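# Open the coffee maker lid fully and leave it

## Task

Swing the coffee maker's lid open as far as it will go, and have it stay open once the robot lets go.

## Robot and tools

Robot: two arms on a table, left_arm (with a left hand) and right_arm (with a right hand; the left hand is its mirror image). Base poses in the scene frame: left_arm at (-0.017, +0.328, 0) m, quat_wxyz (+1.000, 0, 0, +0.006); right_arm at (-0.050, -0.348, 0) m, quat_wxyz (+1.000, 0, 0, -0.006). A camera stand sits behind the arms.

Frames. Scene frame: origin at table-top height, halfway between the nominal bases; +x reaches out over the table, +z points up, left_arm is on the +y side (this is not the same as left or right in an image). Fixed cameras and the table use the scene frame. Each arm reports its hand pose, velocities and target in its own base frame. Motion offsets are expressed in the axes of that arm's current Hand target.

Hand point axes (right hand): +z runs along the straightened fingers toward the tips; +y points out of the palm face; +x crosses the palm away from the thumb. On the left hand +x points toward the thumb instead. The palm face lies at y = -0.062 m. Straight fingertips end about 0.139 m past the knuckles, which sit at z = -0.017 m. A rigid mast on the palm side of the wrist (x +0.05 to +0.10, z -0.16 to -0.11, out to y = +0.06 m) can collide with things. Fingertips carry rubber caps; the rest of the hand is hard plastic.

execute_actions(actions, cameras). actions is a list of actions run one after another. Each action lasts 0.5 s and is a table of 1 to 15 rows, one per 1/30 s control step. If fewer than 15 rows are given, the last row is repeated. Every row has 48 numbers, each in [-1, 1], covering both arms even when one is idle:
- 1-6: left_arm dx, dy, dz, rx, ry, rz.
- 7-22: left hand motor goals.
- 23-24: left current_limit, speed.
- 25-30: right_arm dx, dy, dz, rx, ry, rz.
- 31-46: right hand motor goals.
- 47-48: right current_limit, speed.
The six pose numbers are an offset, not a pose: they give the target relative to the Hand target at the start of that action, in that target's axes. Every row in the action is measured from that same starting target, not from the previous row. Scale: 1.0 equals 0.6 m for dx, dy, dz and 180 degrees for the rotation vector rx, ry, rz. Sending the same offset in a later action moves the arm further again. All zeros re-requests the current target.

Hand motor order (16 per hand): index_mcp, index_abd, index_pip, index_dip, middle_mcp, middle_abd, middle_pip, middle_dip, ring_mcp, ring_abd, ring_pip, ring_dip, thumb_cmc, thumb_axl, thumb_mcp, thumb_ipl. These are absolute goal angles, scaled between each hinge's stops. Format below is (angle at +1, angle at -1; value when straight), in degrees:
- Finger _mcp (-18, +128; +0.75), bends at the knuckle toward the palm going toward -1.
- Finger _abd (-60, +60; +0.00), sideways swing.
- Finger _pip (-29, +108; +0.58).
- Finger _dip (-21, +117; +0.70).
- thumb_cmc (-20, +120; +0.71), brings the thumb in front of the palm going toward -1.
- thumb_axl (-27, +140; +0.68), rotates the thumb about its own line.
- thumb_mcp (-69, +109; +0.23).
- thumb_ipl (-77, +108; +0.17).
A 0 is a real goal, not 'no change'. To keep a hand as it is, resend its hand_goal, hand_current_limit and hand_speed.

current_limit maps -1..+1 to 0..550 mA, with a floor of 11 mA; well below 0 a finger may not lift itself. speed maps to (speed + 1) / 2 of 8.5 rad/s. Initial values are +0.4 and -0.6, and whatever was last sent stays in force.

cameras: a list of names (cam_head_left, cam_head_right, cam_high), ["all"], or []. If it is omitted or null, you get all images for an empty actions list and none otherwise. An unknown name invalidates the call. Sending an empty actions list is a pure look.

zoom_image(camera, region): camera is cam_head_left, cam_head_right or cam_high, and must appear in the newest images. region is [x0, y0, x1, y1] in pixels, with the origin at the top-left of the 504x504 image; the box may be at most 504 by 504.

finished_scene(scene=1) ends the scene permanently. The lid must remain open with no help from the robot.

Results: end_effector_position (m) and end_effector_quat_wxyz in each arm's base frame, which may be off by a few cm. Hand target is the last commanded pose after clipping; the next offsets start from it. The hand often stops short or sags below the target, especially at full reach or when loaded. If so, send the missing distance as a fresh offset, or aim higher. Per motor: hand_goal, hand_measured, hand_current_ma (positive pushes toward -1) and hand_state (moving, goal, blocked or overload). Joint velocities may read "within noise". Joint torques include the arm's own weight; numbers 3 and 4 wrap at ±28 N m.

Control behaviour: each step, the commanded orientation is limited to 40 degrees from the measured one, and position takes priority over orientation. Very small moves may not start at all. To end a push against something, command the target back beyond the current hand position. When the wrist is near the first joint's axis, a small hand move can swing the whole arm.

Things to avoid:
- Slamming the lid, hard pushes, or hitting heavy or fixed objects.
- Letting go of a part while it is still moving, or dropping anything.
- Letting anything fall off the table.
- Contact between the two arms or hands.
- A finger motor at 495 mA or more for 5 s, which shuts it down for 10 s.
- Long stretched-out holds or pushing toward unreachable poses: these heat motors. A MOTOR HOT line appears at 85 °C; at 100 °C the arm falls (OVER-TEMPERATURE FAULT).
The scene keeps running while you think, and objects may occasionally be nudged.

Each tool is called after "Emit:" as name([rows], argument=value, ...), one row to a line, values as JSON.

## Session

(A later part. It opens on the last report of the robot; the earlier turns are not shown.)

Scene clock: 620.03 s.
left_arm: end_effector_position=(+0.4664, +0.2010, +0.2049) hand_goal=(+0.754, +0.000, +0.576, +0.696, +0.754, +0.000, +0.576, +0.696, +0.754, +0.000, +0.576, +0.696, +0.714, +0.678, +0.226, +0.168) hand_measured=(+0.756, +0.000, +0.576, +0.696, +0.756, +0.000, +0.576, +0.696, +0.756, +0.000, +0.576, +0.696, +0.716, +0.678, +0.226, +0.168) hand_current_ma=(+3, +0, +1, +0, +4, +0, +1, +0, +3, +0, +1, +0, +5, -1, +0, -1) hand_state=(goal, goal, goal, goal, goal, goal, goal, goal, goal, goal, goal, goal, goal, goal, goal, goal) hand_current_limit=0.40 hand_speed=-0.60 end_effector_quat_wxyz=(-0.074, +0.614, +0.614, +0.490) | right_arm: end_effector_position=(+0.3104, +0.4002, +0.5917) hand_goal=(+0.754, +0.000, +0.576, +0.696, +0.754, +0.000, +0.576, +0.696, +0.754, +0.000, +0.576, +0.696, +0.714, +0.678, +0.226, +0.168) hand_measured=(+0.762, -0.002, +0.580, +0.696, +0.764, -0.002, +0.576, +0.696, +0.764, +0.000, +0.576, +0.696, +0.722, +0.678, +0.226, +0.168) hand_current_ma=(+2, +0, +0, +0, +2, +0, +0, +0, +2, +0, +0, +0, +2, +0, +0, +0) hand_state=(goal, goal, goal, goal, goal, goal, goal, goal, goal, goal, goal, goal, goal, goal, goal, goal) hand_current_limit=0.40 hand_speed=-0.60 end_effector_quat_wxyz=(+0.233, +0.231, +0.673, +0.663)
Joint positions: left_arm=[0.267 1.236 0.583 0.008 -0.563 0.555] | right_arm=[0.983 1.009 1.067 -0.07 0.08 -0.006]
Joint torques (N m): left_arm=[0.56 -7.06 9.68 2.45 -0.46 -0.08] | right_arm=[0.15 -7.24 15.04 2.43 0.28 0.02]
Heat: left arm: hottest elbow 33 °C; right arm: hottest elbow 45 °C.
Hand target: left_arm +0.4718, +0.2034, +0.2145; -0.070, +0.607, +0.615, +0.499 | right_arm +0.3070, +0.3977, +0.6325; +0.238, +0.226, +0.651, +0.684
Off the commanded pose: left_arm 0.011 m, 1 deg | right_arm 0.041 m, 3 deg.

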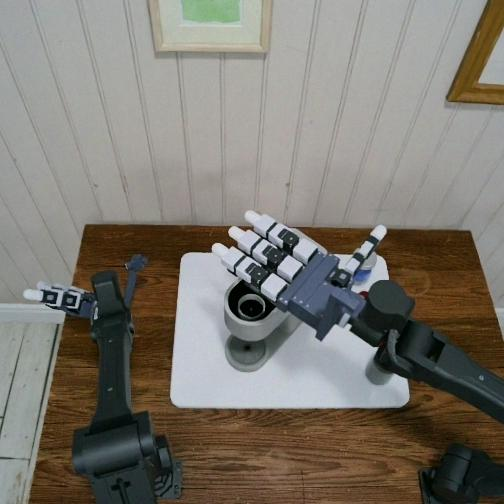

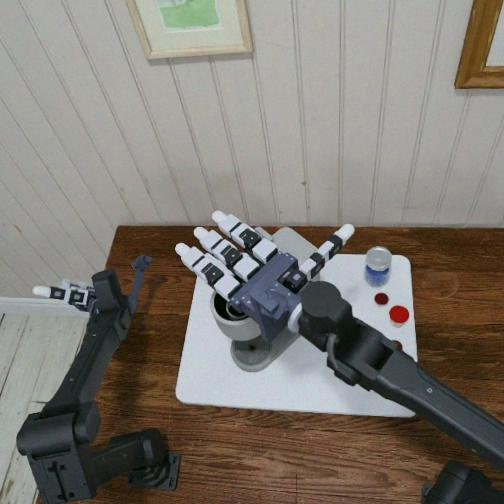

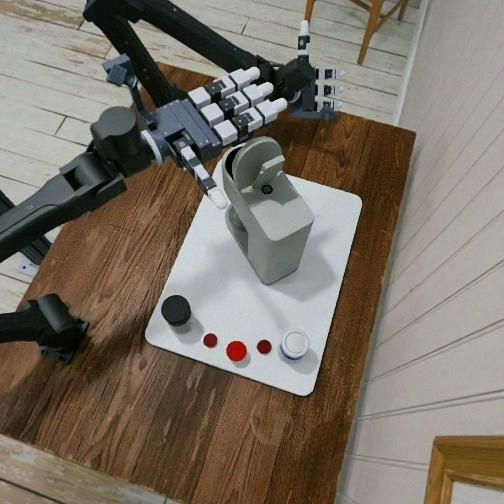

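Emit:
execute_actions([
  [[0,0,0,0,0,0,0.754,0,0.576,0.696,0.754,0,0.576,0.696,0.754,0,0.576,0.696,0.714,0.678,0.226,0.168,0.4,-0.6,0.08,0,-0.04,0,0,0,0.754,0,0.576,0.696,0.754,0,0.576,0.696,0.754,0,0.576,0.696,0.714,0.678,0.226,0.168,0.4,-0.6]],
  [[0,0,0,0,0,0,0.754,0,0.576,0.696,0.754,0,0.576,0.696,0.754,0,0.576,0.696,0.714,0.678,0.226,0.168,0.4,-0.6,0.08,0,-0.08,0,0,0,0.754,0,0.576,0.696,0.754,0,0.576,0.696,0.754,0,0.576,0.696,0.714,0.678,0.226,0.168,0.4,-0.6]],
  [[0,0,0,0,0,0,0.754,0,0.576,0.696,0.754,0,0.576,0.696,0.754,0,0.576,0.696,0.714,0.678,0.226,0.168,0.4,-0.6,0.04,0,-0.08,0,0,0,0.754,0,0.576,0.696,0.754,0,0.576,0.696,0.754,0,0.576,0.696,0.714,0.678,0.226,0.168,0.4,-0.6]],
], cameras=["cam_head_left","cam_head_right","cam_high"])

Emit:
zoom_image(camera="cam_head_left", region=[210, 210, 350, 350])

Emit:
zoom_image(camera="cam_head_right", region=[200, 210, 340, 350])

Emit:
zoom_image(camera="cam_high", region=[200, 90, 330, 220])

Scene clock: 642.30 s.
left_arm: end_effector_position=(+0.4664, +0.2010, +0.2049) hand_goal=(+0.754, +0.000, +0.576, +0.696, +0.754, +0.000, +0.576, +0.696, +0.754, +0.000, +0.576, +0.696, +0.714, +0.678, +0.226, +0.168) hand_measured=(+0.756, +0.000, +0.576, +0.696, +0.756, +0.000, +0.576, +0.696, +0.756, +0.000, +0.576, +0.696, +0.716, +0.678, +0.226, +0.168) hand_current_ma=(+3, +0, +1, +0, +4, +0, +1, +0, +3, +0, +1, +0, +5, -1, +0, -1) hand_state=(goal, goal, goal, goal, goal, goal, goal, goal, goal, goal, goal, goal, goal, goal, goal, goal) hand_current_limit=0.40 hand_speed=-0.60 end_effector_quat_wxyz=(-0.074, +0.614, +0.614, +0.490) | right_arm: end_effector_position=(+0.1433, +0.3789, +0.6193) hand_goal=(+0.754, +0.000, +0.576, +0.696, +0.754, +0.000, +0.576, +0.696, +0.754, +0.000, +0.576, +0.696, +0.714, +0.678, +0.226, +0.168) hand_measured=(+0.762, +0.000, +0.580, +0.696, +0.764, +0.000, +0.576, +0.696, +0.764, +0.002, +0.576, +0.696, +0.722, +0.678, +0.226, +0.168) hand_current_ma=(+2, +0, +0, +0, +2, +0, +0, +0, +2, +0, +0, +0, +2, +0, +0, +0) hand_state=(goal, goal, goal, goal, goal, goal, goal, goal, goal, goal, goal, goal, goal, goal, goal, goal) hand_current_limit=0.40 hand_speed=-0.60 end_effector_quat_wxyz=(+0.234, +0.236, +0.652, +0.682)
Joint positions: left_arm=[0.267 1.236 0.583 0.008 -0.563 0.555] | right_arm=[1.504 0.819 1.005 -0.138 0.611 -0.012]
Joint torques (N m): left_arm=[0.44 -6.77 9.7 2.51 -0.46 -0.07] | right_arm=[0.38 -5.13 10.66 2.06 0.21 -0.2]
Heat: left arm: hottest elbow 34 °C; right arm: hottest elbow 45 °C.
Hand target: left_arm +0.4718, +0.2034, +0.2145; -0.070, +0.607, +0.615, +0.499 | right_arm +0.1385, +0.3784, +0.6264; +0.238, +0.226, +0.651, +0.684
Off the commanded pose: left_arm 0.011 m, 1 deg | right_arm 0.009 m, 1 deg.

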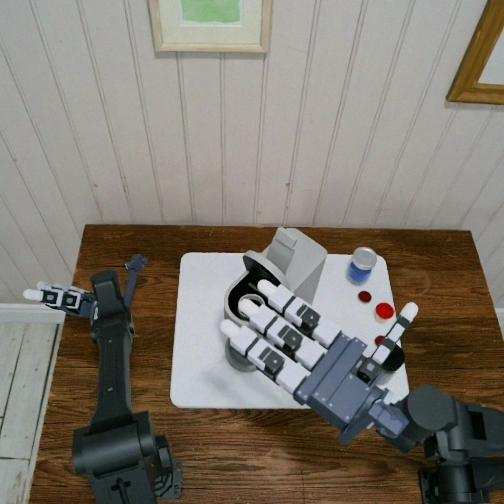

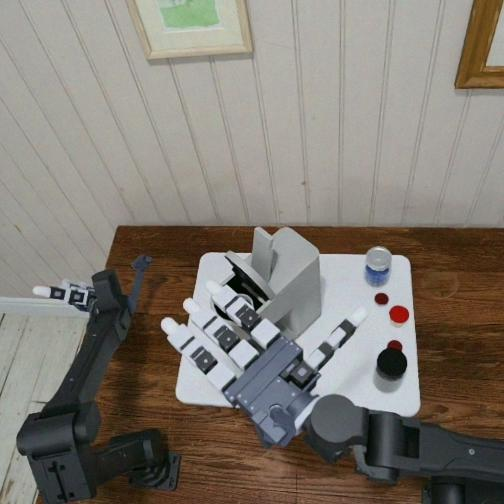

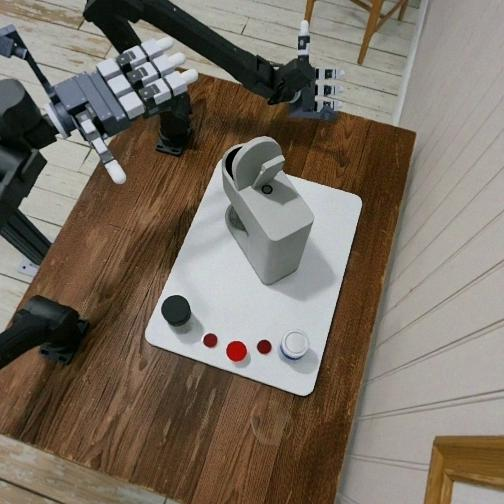

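Scaled by 3.600 from the camera's 504x504 image, which has a finer 720x720 frame.

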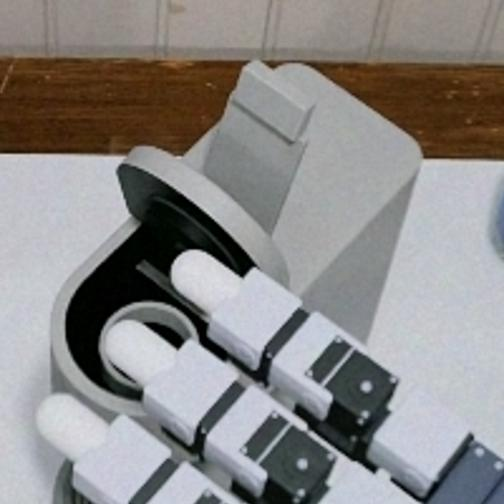

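Scaled by 3.600 from the camera's 504x504 image, which has a finer 720x720 frame.

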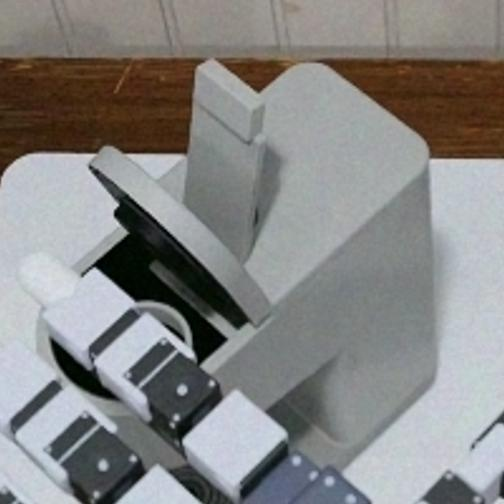

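Scaled by 3.877 from the camera's 504x504 image, which has a finer 720x720 frame.

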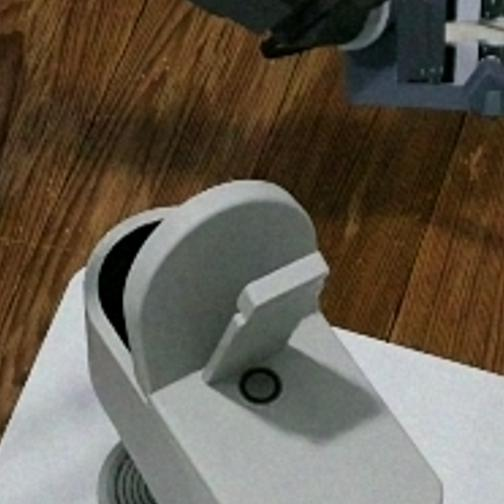

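Emit:
execute_actions([
  [[0,0,0,0,0,0,0.754,0,0.576,0.696,0.754,0,0.576,0.696,0.754,0,0.576,0.696,0.714,0.678,0.226,0.168,0.4,-0.6,0.0194,-0.0792,0.0667,0,0,0,0.754,0,0.576,0.696,0.754,0,0.576,0.696,0.754,0,0.576,0.696,0.714,0.678,0.226,0.168,0.6,-0.6]],
  [[0,0,0,0,0,0,0.754,0,0.576,0.696,0.754,0,0.576,0.696,0.754,0,0.576,0.696,0.714,0.678,0.226,0.168,0.4,-0.6,0.0194,-0.0792,0.0667,0,0,0,0.754,0,0.576,0.696,0.754,0,0.576,0.696,0.754,0,0.576,0.696,0.714,0.678,0.226,0.168,0.6,-0.6]],
  [[0,0,0,0,0,0,0.754,0,0.576,0.696,0.754,0,0.576,0.696,0.754,0,0.576,0.696,0.714,0.678,0.226,0.168,0.4,-0.6,0.0194,-0.0792,0.0667,0,0,0,0.754,0,0.576,0.696,0.754,0,0.576,0.696,0.754,0,0.576,0.696,0.714,0.678,0.226,0.168,0.6,-0.6]],
  [[0,0,0,0,0,0,0.754,0,0.576,0.696,0.754,0,0.576,0.696,0.754,0,0.576,0.696,0.714,0.678,0.226,0.168,0.4,-0.6,-0.05,-0.02,0,0,0,0,0.754,0,0.576,0.696,0.754,0,0.576,0.696,0.754,0,0.576,0.696,0.714,0.678,0.226,0.168,0.6,-0.6]],
], cameras=["cam_head_left","cam_head_right","cam_high"])

Emit:
zoom_image(camera="cam_head_left", region=[190, 220, 330, 360])

Emit:
zoom_image(camera="cam_head_right", region=[180, 210, 320, 350])

Emit:
zoom_image(camera="cam_high", region=[180, 90, 310, 220])

Scene clock: 707.53 s.
left_arm: end_effector_position=(+0.4664, +0.2010, +0.2049) hand_goal=(+0.754, +0.000, +0.576, +0.696, +0.754, +0.000, +0.576, +0.696, +0.754, +0.000, +0.576, +0.696, +0.714, +0.678, +0.226, +0.168) hand_measured=(+0.756, +0.000, +0.576, +0.696, +0.756, +0.000, +0.576, +0.696, +0.756, +0.000, +0.576, +0.696, +0.716, +0.678, +0.226, +0.168) hand_current_ma=(+3, +0, +1, +0, +4, +0, +1, +0, +3, +0, +1, +0, +5, -1, +0, -1) hand_state=(goal, goal, goal, goal, goal, goal, goal, goal, goal, goal, goal, goal, goal, goal, goal, goal) hand_current_limit=0.40 hand_speed=-0.60 end_effector_quat_wxyz=(-0.074, +0.614, +0.614, +0.490) | right_arm: end_effector_position=(+0.2163, +0.4868, +0.4586) hand_goal=(+0.754, +0.000, +0.576, +0.696, +0.754, +0.000, +0.576, +0.696, +0.754, +0.000, +0.576, +0.696, +0.714, +0.678, +0.226, +0.168) hand_measured=(+0.762, +0.000, +0.580, +0.696, +0.764, +0.000, +0.576, +0.696, +0.764, +0.000, +0.576, +0.696, +0.722, +0.678, +0.226, +0.168) hand_current_ma=(+2, +0, +0, +0, +2, +0, +0, +0, +2, +0, +0, +0, +2, +0, +0, +0) hand_state=(goal, goal, goal, goal, goal, goal, goal, goal, goal, goal, goal, goal, goal, goal, goal, goal) hand_current_limit=0.60 hand_speed=-0.60 end_effector_quat_wxyz=(+0.238, +0.230, +0.669, +0.666)
Joint positions: left_arm=[0.267 1.236 0.583 0.008 -0.563 0.555] | right_arm=[1.328 1.19 0.832 0.358 0.431 -0.012]
Joint torques (N m): left_arm=[0.56 -6.95 9.66 2.48 -0.47 -0.07] | right_arm=[-0.15 -10.52 10.32 3.73 -0.02 -0.07]
Heat: left arm: hottest elbow 34 °C; right arm: hottest elbow 42 °C.
Hand target: left_arm +0.4718, +0.2034, +0.2145; -0.070, +0.607, +0.615, +0.499 | right_arm +0.2139, +0.4812, +0.4780; +0.238, +0.226, +0.651, +0.684
Off the commanded pose: left_arm 0.011 m, 1 deg | right_arm 0.020 m, 3 deg.

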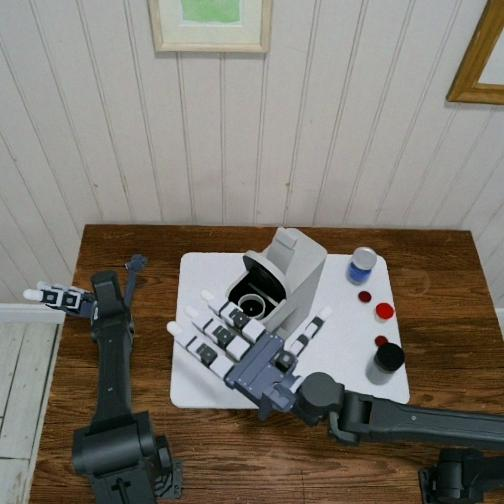

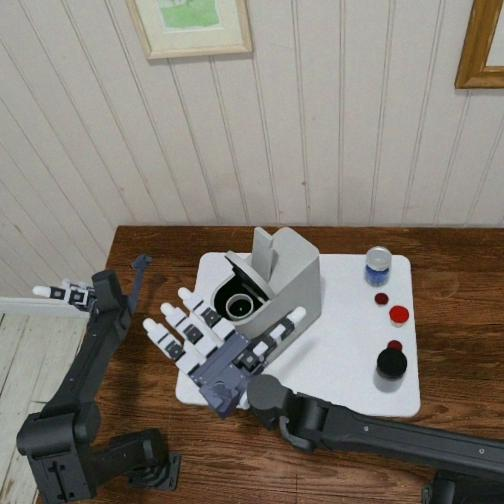

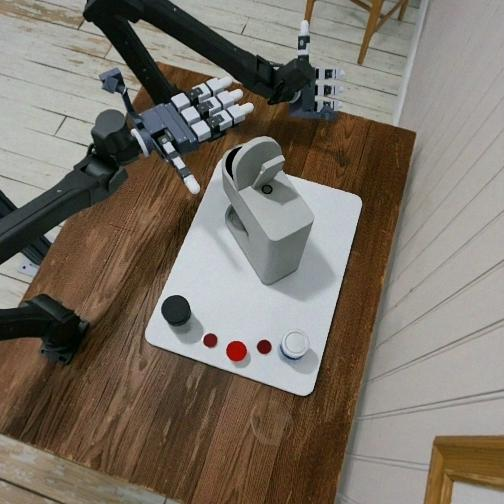

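Scaled by 3.600 from the camera's 504x504 image, which has a finer 720x720 frame.

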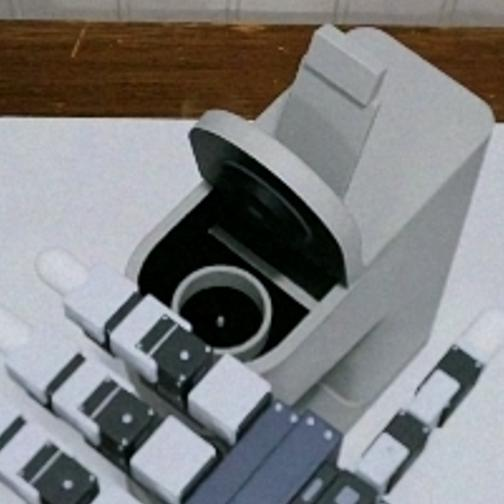

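Scaled by 3.600 from the camera's 504x504 image, which has a finer 720x720 frame.

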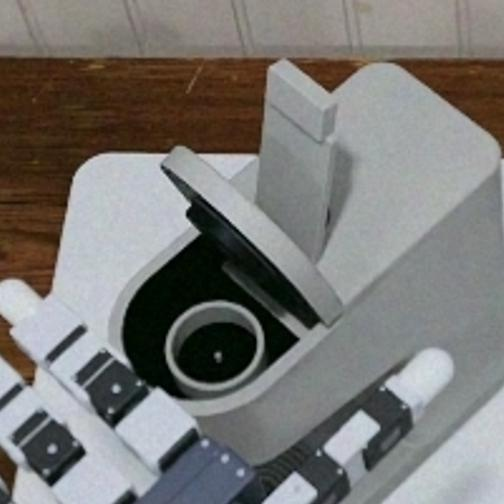

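Scaled by 3.877 from the camera's 504x504 image, which has a finer 720x720 frame.

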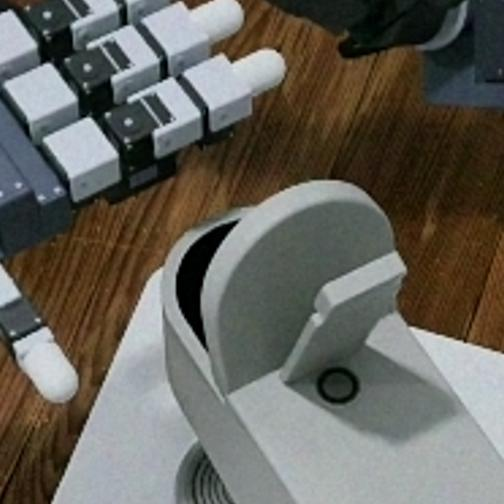

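Emit:
execute_actions([
  [[0,0,0,0,0,0,0.754,0,0.576,0.696,0.754,0,0.576,0.696,0.754,0,0.576,0.696,0.714,0.678,0.226,0.168,0.4,-0.6,-0.05,0.01,-0.01,0,0,0,0.754,0,0.576,0.696,0.754,0,0.576,0.696,0.754,0,0.576,0.696,0.714,0.678,0.226,0.168,0.6,-0.6]],
  [[0,0,0,0,0,0,0.754,0,0.576,0.696,0.754,0,0.576,0.696,0.754,0,0.576,0.696,0.714,0.678,0.226,0.168,0.4,-0.6,-0.05,0.01,-0.01,0,0,0,0.754,0,0.576,0.696,0.754,0,0.576,0.696,0.754,0,0.576,0.696,0.714,0.678,0.226,0.168,0.6,-0.6]],
], cameras=["cam_head_left","cam_head_right","cam_high"])

Emit:
zoom_image(camera="cam_head_left", region=[190, 220, 330, 360])

Emit:
zoom_image(camera="cam_head_right", region=[180, 210, 320, 350])

Emit:
zoom_image(camera="cam_high", region=[180, 90, 310, 220])

Scene clock: 725.30 s.
left_arm: end_effector_position=(+0.4664, +0.2010, +0.2049) hand_goal=(+0.754, +0.000, +0.576, +0.696, +0.754, +0.000, +0.576, +0.696, +0.754, +0.000, +0.576, +0.696, +0.714, +0.678, +0.226, +0.168) hand_measured=(+0.756, +0.000, +0.576, +0.696, +0.756, +0.000, +0.576, +0.696, +0.756, +0.000, +0.576, +0.696, +0.716, +0.678, +0.226, +0.168) hand_current_ma=(+3, +0, +1, +0, +4, +0, +1, +0, +3, +0, +1, +0, +5, -1, +0, -1) hand_state=(goal, goal, goal, goal, goal, goal, goal, goal, goal, goal, goal, goal, goal, goal, goal, goal) hand_current_limit=0.40 hand_speed=-0.60 end_effector_quat_wxyz=(-0.074, +0.614, +0.614, +0.490) | right_arm: end_effector_position=(+0.2539, +0.4365, +0.4789) hand_goal=(+0.754, +0.000, +0.576, +0.696, +0.754, +0.000, +0.576, +0.696, +0.754, +0.000, +0.576, +0.696, +0.714, +0.678, +0.226, +0.168) hand_measured=(+0.762, +0.000, +0.580, +0.696, +0.764, +0.000, +0.576, +0.696, +0.764, +0.000, +0.576, +0.696, +0.722, +0.678, +0.226, +0.168) hand_current_ma=(+2, +0, +0, +0, +2, +0, +0, +0, +2, +0, +0, +0, +2, +0, +0, +0) hand_state=(goal, goal, goal, goal, goal, goal, goal, goal, goal, goal, goal, goal, goal, goal, goal, goal) hand_current_limit=0.60 hand_speed=-0.60 end_effector_quat_wxyz=(+0.238, +0.229, +0.657, +0.677)
Joint positions: left_arm=[0.267 1.236 0.583 0.008 -0.563 0.555] | right_arm=[1.184 1.079 0.786 0.326 0.287 -0.012]
Joint torques (N m): left_arm=[0.5 -6.89 9.69 2.4 -0.47 -0.07] | right_arm=[-0.26 -8.23 10.59 2.28 -0.03 0]
Heat: left arm: hottest elbow 34 °C; right arm: hottest elbow 42 °C.
Hand target: left_arm +0.4718, +0.2034, +0.2145; -0.070, +0.607, +0.615, +0.499 | right_arm +0.2532, +0.4342, +0.4893; +0.238, +0.226, +0.651, +0.684
Off the commanded pose: left_arm 0.011 m, 1 deg | right_arm 0.011 m, 1 deg.

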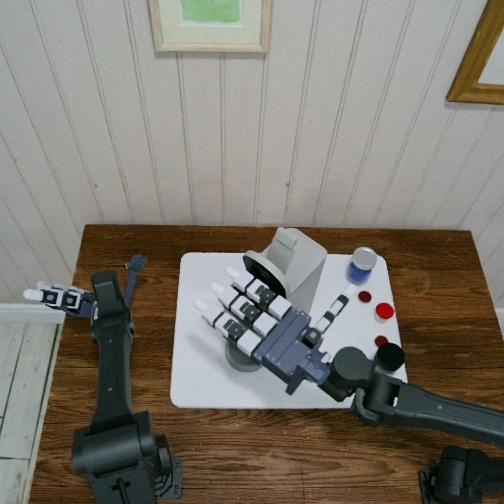

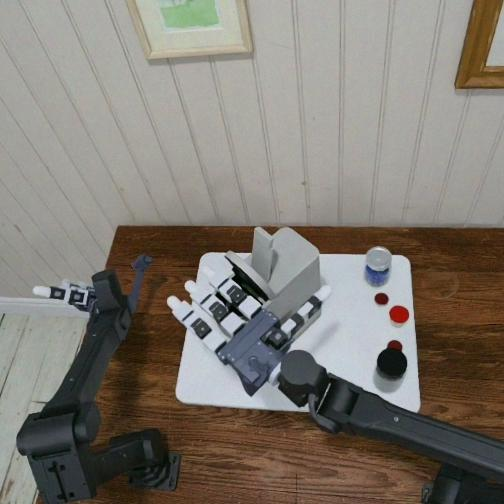

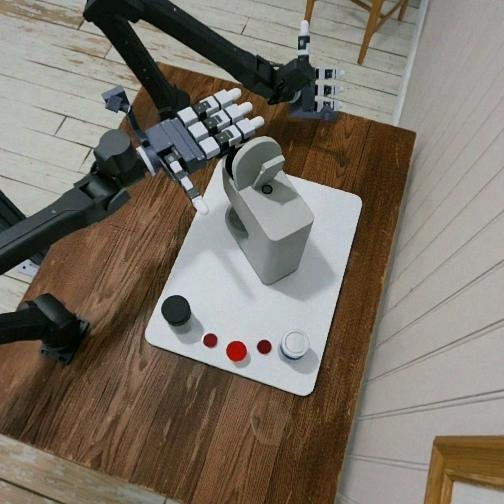

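Scaled by 3.600 from the camera's 504x504 image, which has a finer 720x720 frame.

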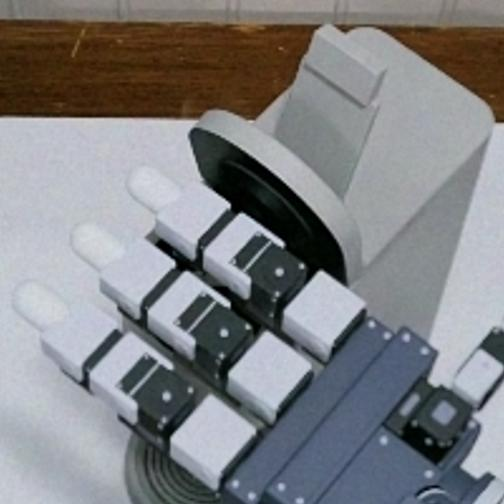

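Scaled by 3.600 from the camera's 504x504 image, which has a finer 720x720 frame.

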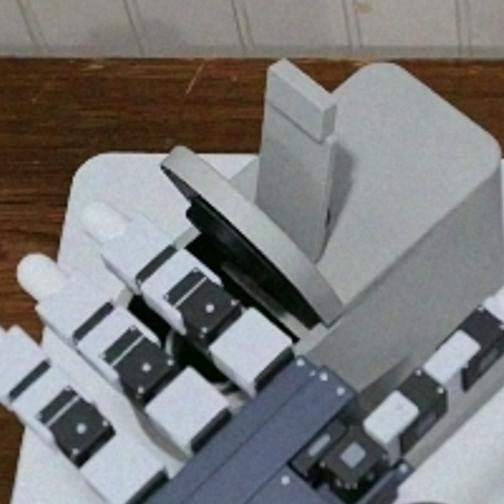

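Scaled by 3.877 from the camera's 504x504 image, which has a finer 720x720 frame.

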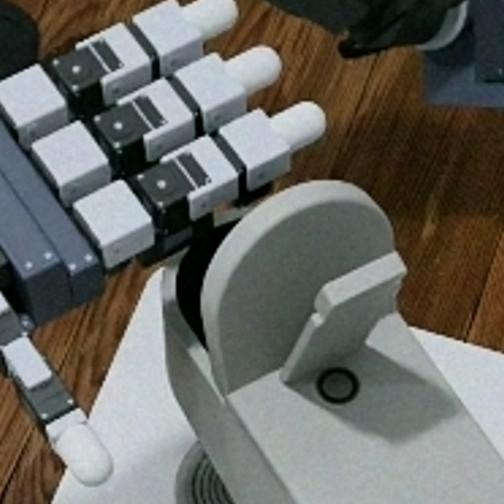

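Emit:
execute_actions([
  [[0,0,0,0,0,0,0.754,0,0.576,0.696,0.754,0,0.576,0.696,0.754,0,0.576,0.696,0.714,0.678,0.226,0.168,0.4,-0.6,-0.04,-0.01,-0.02,0,0,0,0.754,0,0.576,0.696,0.754,0,0.576,0.696,0.754,0,0.576,0.696,0.714,0.678,0.226,0.168,0.6,-0.6]],
  [[0,0,0,0,0,0,0.754,0,0.576,0.696,0.754,0,0.576,0.696,0.754,0,0.576,0.696,0.714,0.678,0.226,0.168,0.4,-0.6,-0.04,0,0,0,0,0,0.754,0,0.576,0.696,0.754,0,0.576,0.696,0.754,0,0.576,0.696,0.714,0.678,0.226,0.168,0.6,-0.6]],
], cameras=["cam_head_left","cam_head_right","cam_high"])

Emit:
zoom_image(camera="cam_head_left", region=[190, 220, 330, 360])

Emit:
zoom_image(camera="cam_head_right", region=[180, 210, 320, 350])

Emit:
zoom_image(camera="cam_high", region=[180, 90, 310, 220])

Scene clock: 738.97 s.
left_arm: end_effector_position=(+0.4664, +0.2010, +0.2049) hand_goal=(+0.754, +0.000, +0.576, +0.696, +0.754, +0.000, +0.576, +0.696, +0.754, +0.000, +0.576, +0.696, +0.714, +0.678, +0.226, +0.168) hand_measured=(+0.756, +0.000, +0.576, +0.696, +0.756, +0.000, +0.576, +0.696, +0.756, +0.000, +0.576, +0.696, +0.716, +0.678, +0.226, +0.168) hand_current_ma=(+3, +0, +1, +0, +4, +0, +1, +0, +3, +0, +1, +0, +5, -1, +0, -1) hand_state=(goal, goal, goal, goal, goal, goal, goal, goal, goal, goal, goal, goal, goal, goal, goal, goal) hand_current_limit=0.40 hand_speed=-0.60 end_effector_quat_wxyz=(-0.074, +0.614, +0.614, +0.490) | right_arm: end_effector_position=(+0.2724, +0.4084, +0.4713) hand_goal=(+0.754, +0.000, +0.576, +0.696, +0.754, +0.000, +0.576, +0.696, +0.754, +0.000, +0.576, +0.696, +0.714, +0.678, +0.226, +0.168) hand_measured=(+0.764, -0.026, +0.580, +0.696, +0.764, +0.000, +0.576, +0.696, +0.764, +0.000, +0.576, +0.696, +0.722, +0.678, +0.226, +0.168) hand_current_ma=(+2, -10, +0, +0, +2, +0, +0, +0, +2, +0, +0, +0, +2, +0, +0, +0) hand_state=(goal, blocked, goal, goal, goal, goal, goal, goal, goal, goal, goal, goal, goal, goal, goal, goal) hand_current_limit=0.60 hand_speed=-0.60 end_effector_quat_wxyz=(+0.225, +0.213, +0.664, +0.681)
Joint positions: left_arm=[0.267 1.236 0.583 0.008 -0.563 0.555] | right_arm=[1.074 1.022 0.731 0.319 0.132 -0.012]
Joint torques (N m): left_arm=[0.38 -6.77 9.68 2.47 -0.47 -0.07] | right_arm=[-2.55 -8.23 10.41 2.45 0.5 0.09]
Heat: left arm: hottest elbow 34 °C; right arm: hottest elbow 42 °C.
Hand target: left_arm +0.4718, +0.2034, +0.2145; -0.070, +0.607, +0.615, +0.499 | right_arm +0.2835, +0.3951, +0.4828; +0.238, +0.226, +0.651, +0.684
Off the commanded pose: left_arm 0.011 m, 1 deg | right_arm 0.021 m, 3 deg.

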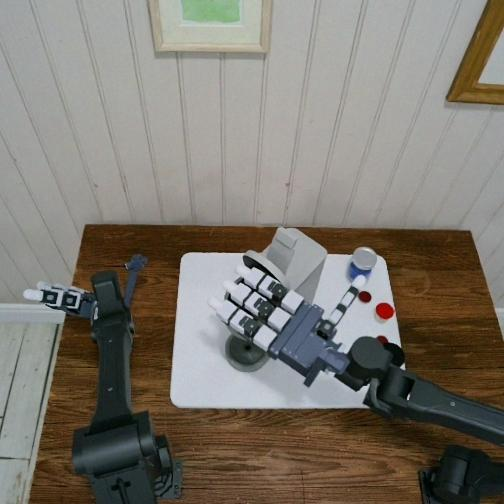

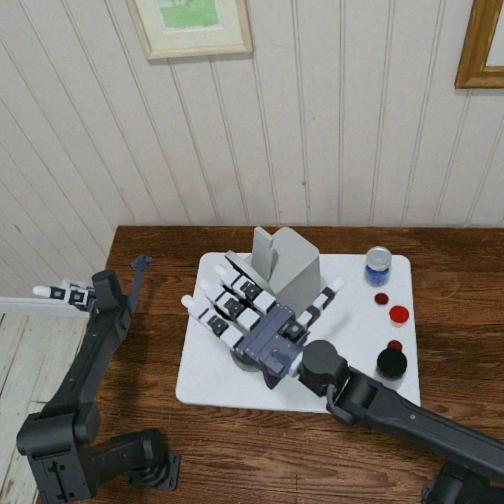

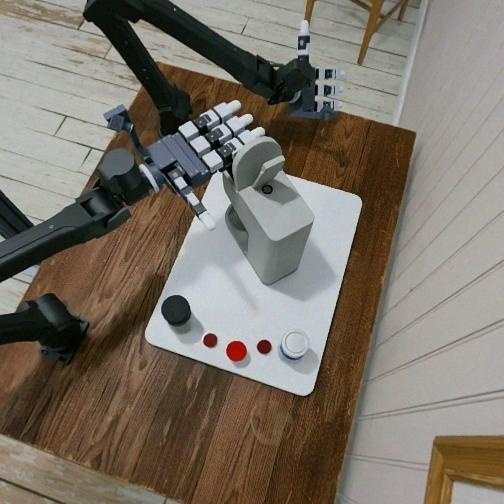

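Scaled by 3.600 from the camera's 504x504 image, which has a finer 720x720 frame.

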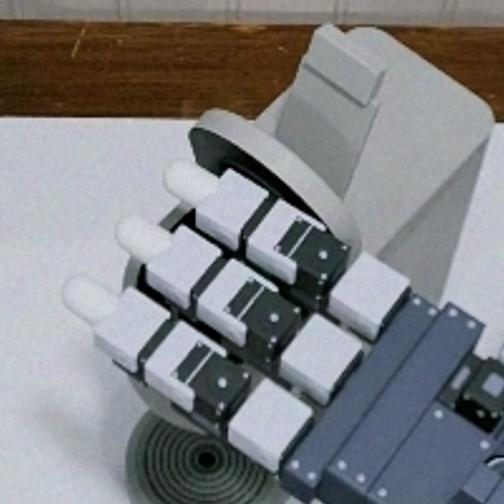

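Scaled by 3.600 from the camera's 504x504 image, which has a finer 720x720 frame.

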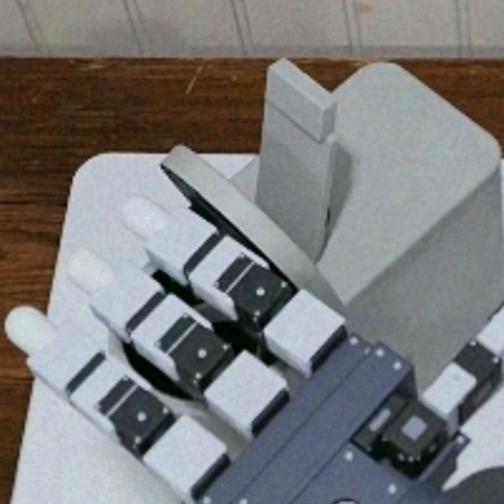

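Scaled by 3.877 from the camera's 504x504 image, which has a finer 720x720 frame.

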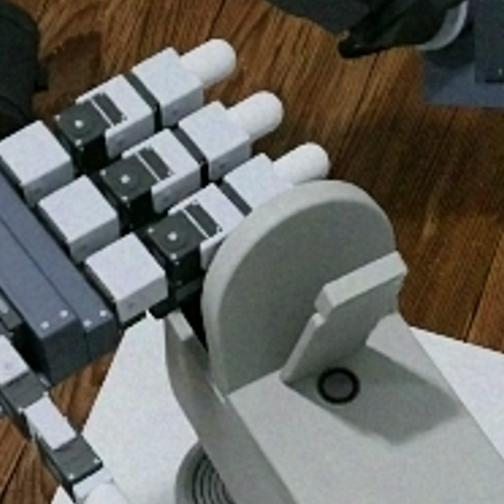

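Emit:
execute_actions([
  [[0,0,0,0,0,0,0.754,0,0.576,0.696,0.754,0,0.576,0.696,0.754,0,0.576,0.696,0.714,0.678,0.226,0.168,0.4,-0.6,-0.025,0.03,0,0,0,0,0.754,0,0.576,0.696,0.754,0,0.576,0.696,0.754,0,0.576,0.696,0.714,0.678,0.226,0.168,0.6,-0.6]],
], cameras=["cam_head_left","cam_high"])

Emit:
zoom_image(camera="cam_head_left", region=[190, 220, 330, 360])

Emit:
zoom_image(camera="cam_high", region=[180, 90, 310, 220])

Scene clock: 757.50 s.
left_arm: end_effector_position=(+0.4664, +0.2010, +0.2049) hand_goal=(+0.754, +0.000, +0.576, +0.696, +0.754, +0.000, +0.576, +0.696, +0.754, +0.000, +0.576, +0.696, +0.714, +0.678, +0.226, +0.168) hand_measured=(+0.756, +0.000, +0.576, +0.696, +0.756, +0.000, +0.576, +0.696, +0.756, +0.000, +0.576, +0.696, +0.716, +0.678, +0.226, +0.168) hand_current_ma=(+3, +0, +1, +0, +4, +0, +1, +0, +3, +0, +1, +0, +5, -1, +0, -1) hand_state=(goal, goal, goal, goal, goal, goal, goal, goal, goal, goal, goal, goal, goal, goal, goal, goal) hand_current_limit=0.40 hand_speed=-0.60 end_effector_quat_wxyz=(-0.074, +0.614, +0.614, +0.490) | right_arm: end_effector_position=(+0.2789, +0.3989, +0.4727) hand_goal=(+0.754, +0.000, +0.576, +0.696, +0.754, +0.000, +0.576, +0.696, +0.754, +0.000, +0.576, +0.696, +0.714, +0.678, +0.226, +0.168) hand_measured=(+0.752, -0.038, +0.574, +0.696, +0.764, +0.000, +0.576, +0.696, +0.764, +0.000, +0.576, +0.696, +0.722, +0.678, +0.226, +0.168) hand_current_ma=(+0, -21, +0, +0, +2, +0, +0, +0, +2, +0, +0, +0, +2, +0, +0, +0) hand_state=(goal, blocked, goal, goal, goal, goal, goal, goal, goal, goal, goal, goal, goal, goal, goal, goal) hand_current_limit=0.60 hand_speed=-0.60 end_effector_quat_wxyz=(+0.219, +0.210, +0.673, +0.675)
Joint positions: left_arm=[0.267 1.236 0.583 0.008 -0.563 0.555] | right_arm=[1.034 0.992 0.731 0.267 0.079 -0.012]
Joint torques (N m): left_arm=[0.62 -6.95 9.68 2.44 -0.46 -0.07] | right_arm=[-2.61 -7.88 12.88 2.18 0.72 0.13]
Heat: left arm: hottest elbow 34 °C; right arm: hottest elbow 41 °C.
Hand target: left_arm +0.4718, +0.2034, +0.2145; -0.070, +0.607, +0.615, +0.499 | right_arm +0.2947, +0.3852, +0.5008; +0.238, +0.226, +0.651, +0.684
Off the commanded pose: left_arm 0.011 m, 1 deg | right_arm 0.035 m, 4 deg.
Images, in order (width x height): cam_head_left 504x504, cam_high 504x504.

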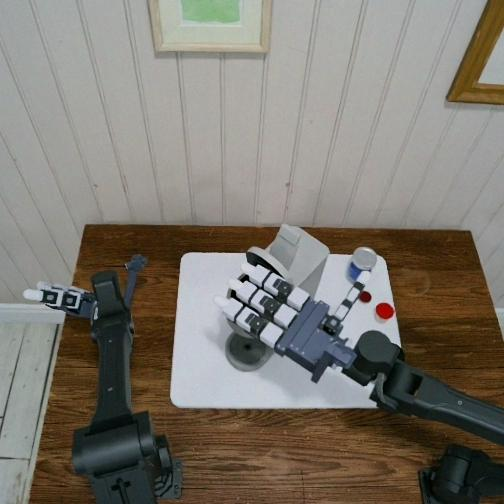

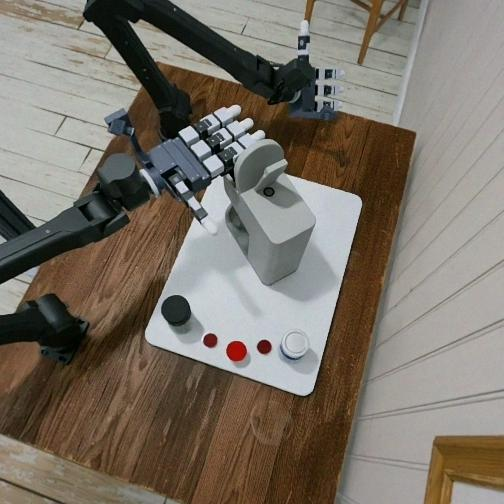

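Scaled by 3.600 from the camera's 504x504 image, which has a finer 720x720 frame.

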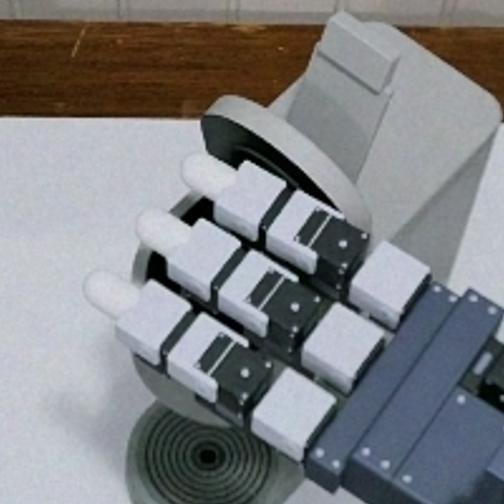

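Scaled by 3.877 from the camera's 504x504 image, which has a finer 720x720 frame.

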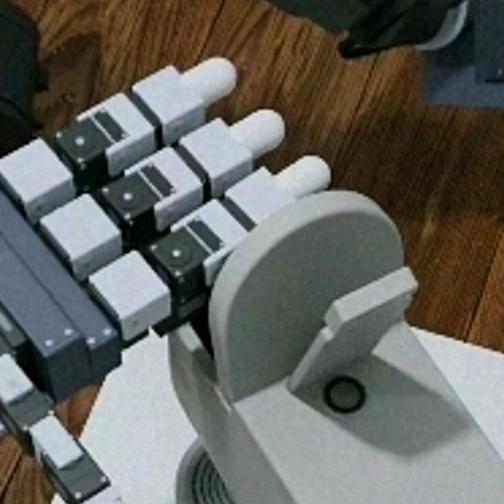

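Emit:
execute_actions([
  [[0,0,0,0,0,0,0.754,0,0.576,0.696,0.754,0,0.576,0.696,0.754,0,0.576,0.696,0.714,0.678,0.226,0.168,0.4,-0.6,0.02,-0.03,0,0,0,0,0.754,0,0.576,0.696,0.754,0,0.576,0.696,0.754,0,0.576,0.696,0.714,0.678,0.226,0.168,0.4,-0.6]],
  [[0,0,0,0,0,0,0.754,0,0.576,0.696,0.754,0,0.576,0.696,0.754,0,0.576,0.696,0.714,0.678,0.226,0.168,0.4,-0.6,0.03,0,0,0,0,0,0.754,0,0.576,0.696,0.754,0,0.576,0.696,0.754,0,0.576,0.696,0.714,0.678,0.226,0.168,0.4,-0.6]],
  [[0,0,0,0,0,0,0.754,0,0.576,0.696,0.754,0,0.576,0.696,0.754,0,0.576,0.696,0.714,0.678,0.226,0.168,0.4,-0.6,0.06,0,0,0,0,0,0.754,0,0.576,0.696,0.754,0,0.576,0.696,0.754,0,0.576,0.696,0.714,0.678,0.226,0.168,0.4,-0.6]],
  [[0,0,0,0,0,0,0.754,0,0.576,0.696,0.754,0,0.576,0.696,0.754,0,0.576,0.696,0.714,0.678,0.226,0.168,0.4,-0.6,0.08,0.02,0,0,0,0,0.754,0,0.576,0.696,0.754,0,0.576,0.696,0.754,0,0.576,0.696,0.714,0.678,0.226,0.168,0.4,-0.6]],
], cameras=["cam_head_left","cam_head_right","cam_high"])

Emit:
zoom_image(camera="cam_head_left", region=[190, 220, 330, 360])

Emit:
zoom_image(camera="cam_high", region=[180, 90, 310, 220])

Scene clock: 774.93 s.
left_arm: end_effector_position=(+0.4664, +0.2010, +0.2049) hand_goal=(+0.754, +0.000, +0.576, +0.696, +0.754, +0.000, +0.576, +0.696, +0.754, +0.000, +0.576, +0.696, +0.714, +0.678, +0.226, +0.168) hand_measured=(+0.756, +0.000, +0.576, +0.696, +0.756, +0.000, +0.576, +0.696, +0.756, +0.000, +0.576, +0.696, +0.716, +0.678, +0.226, +0.168) hand_current_ma=(+3, +0, +1, +0, +4, +0, +1, +0, +3, +0, +1, +0, +5, -1, +0, -1) hand_state=(goal, goal, goal, goal, goal, goal, goal, goal, goal, goal, goal, goal, goal, goal, goal, goal) hand_current_limit=0.40 hand_speed=-0.60 end_effector_quat_wxyz=(-0.074, +0.614, +0.614, +0.490) | right_arm: end_effector_position=(+0.2034, +0.4529, +0.4536) hand_goal=(+0.754, +0.000, +0.576, +0.696, +0.754, +0.000, +0.576, +0.696, +0.754, +0.000, +0.576, +0.696, +0.714, +0.678, +0.226, +0.168) hand_measured=(+0.762, -0.002, +0.576, +0.696, +0.764, +0.000, +0.576, +0.696, +0.764, +0.000, +0.576, +0.696, +0.722, +0.678, +0.226, +0.168) hand_current_ma=(+1, +0, +0, +0, +2, +0, +0, +0, +2, +0, +0, +0, +2, +0, +0, +0) hand_state=(goal, goal, goal, goal, goal, goal, goal, goal, goal, goal, goal, goal, goal, goal, goal, goal) hand_current_limit=0.40 hand_speed=-0.60 end_effector_quat_wxyz=(+0.234, +0.224, +0.679, +0.659)
Joint positions: left_arm=[0.267 1.236 0.583 0.008 -0.563 0.555] | right_arm=[1.334 1.072 0.748 0.3 0.424 -0.012]
Joint torques (N m): left_arm=[0.62 -6.83 9.7 2.43 -0.47 -0.09] | right_arm=[-0.44 -7.65 14.38 3.19 0.28 -0.06]
Heat: left arm: hottest elbow 34 °C; right arm: hottest elbow 42 °C.
Hand target: left_arm +0.4718, +0.2034, +0.2145; -0.070, +0.607, +0.615, +0.499 | right_arm +0.2056, +0.4562, +0.4946; +0.238, +0.226, +0.651, +0.684
Off the commanded pose: left_arm 0.011 m, 1 deg | right_arm 0.041 m, 4 deg.

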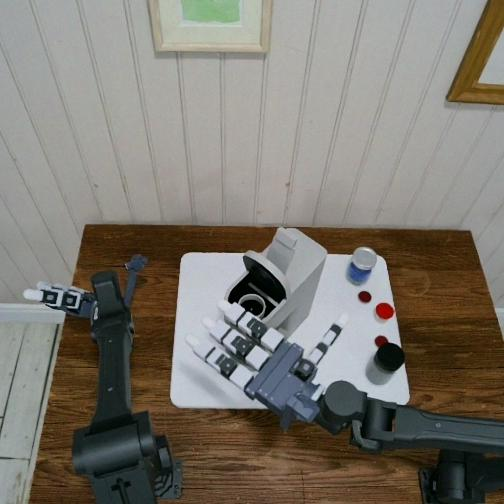

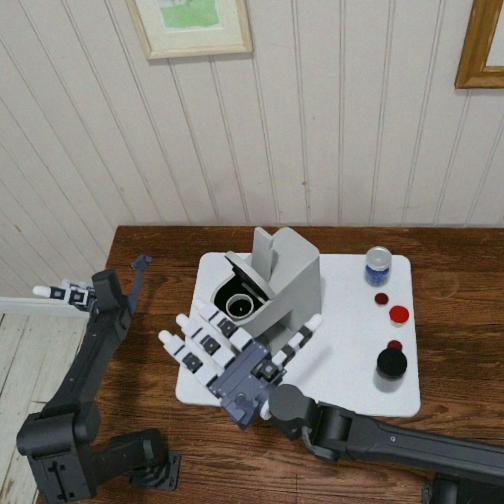

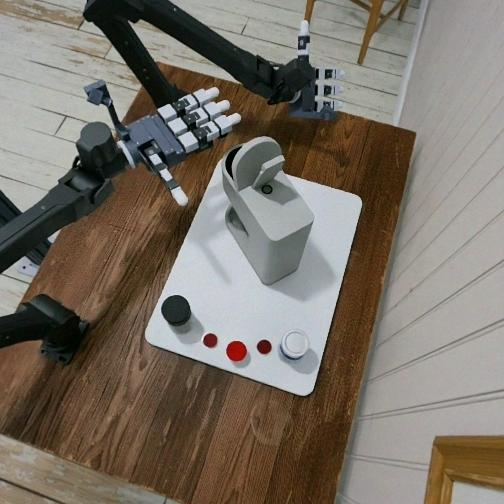

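Scaled by 3.600 from the camera's 504x504 image, which has a finer 720x720 frame.

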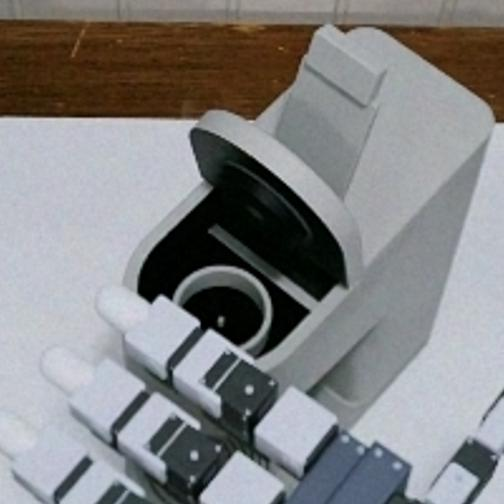

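Scaled by 3.877 from the camera's 504x504 image, which has a finer 720x720 frame.

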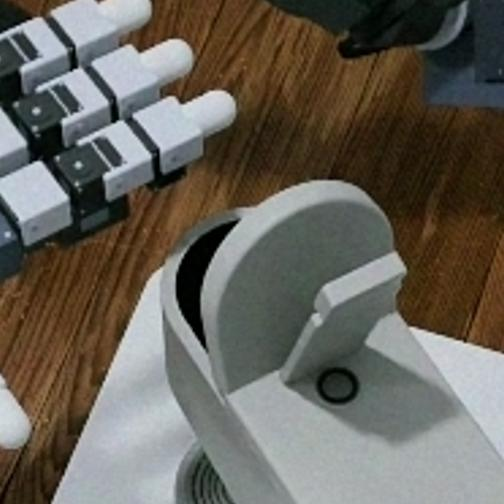

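The machine is upright again, and the lid stays open at its stop with no contact from the robot.

Emit:
finished_scene()

The scene is finished: the task was done.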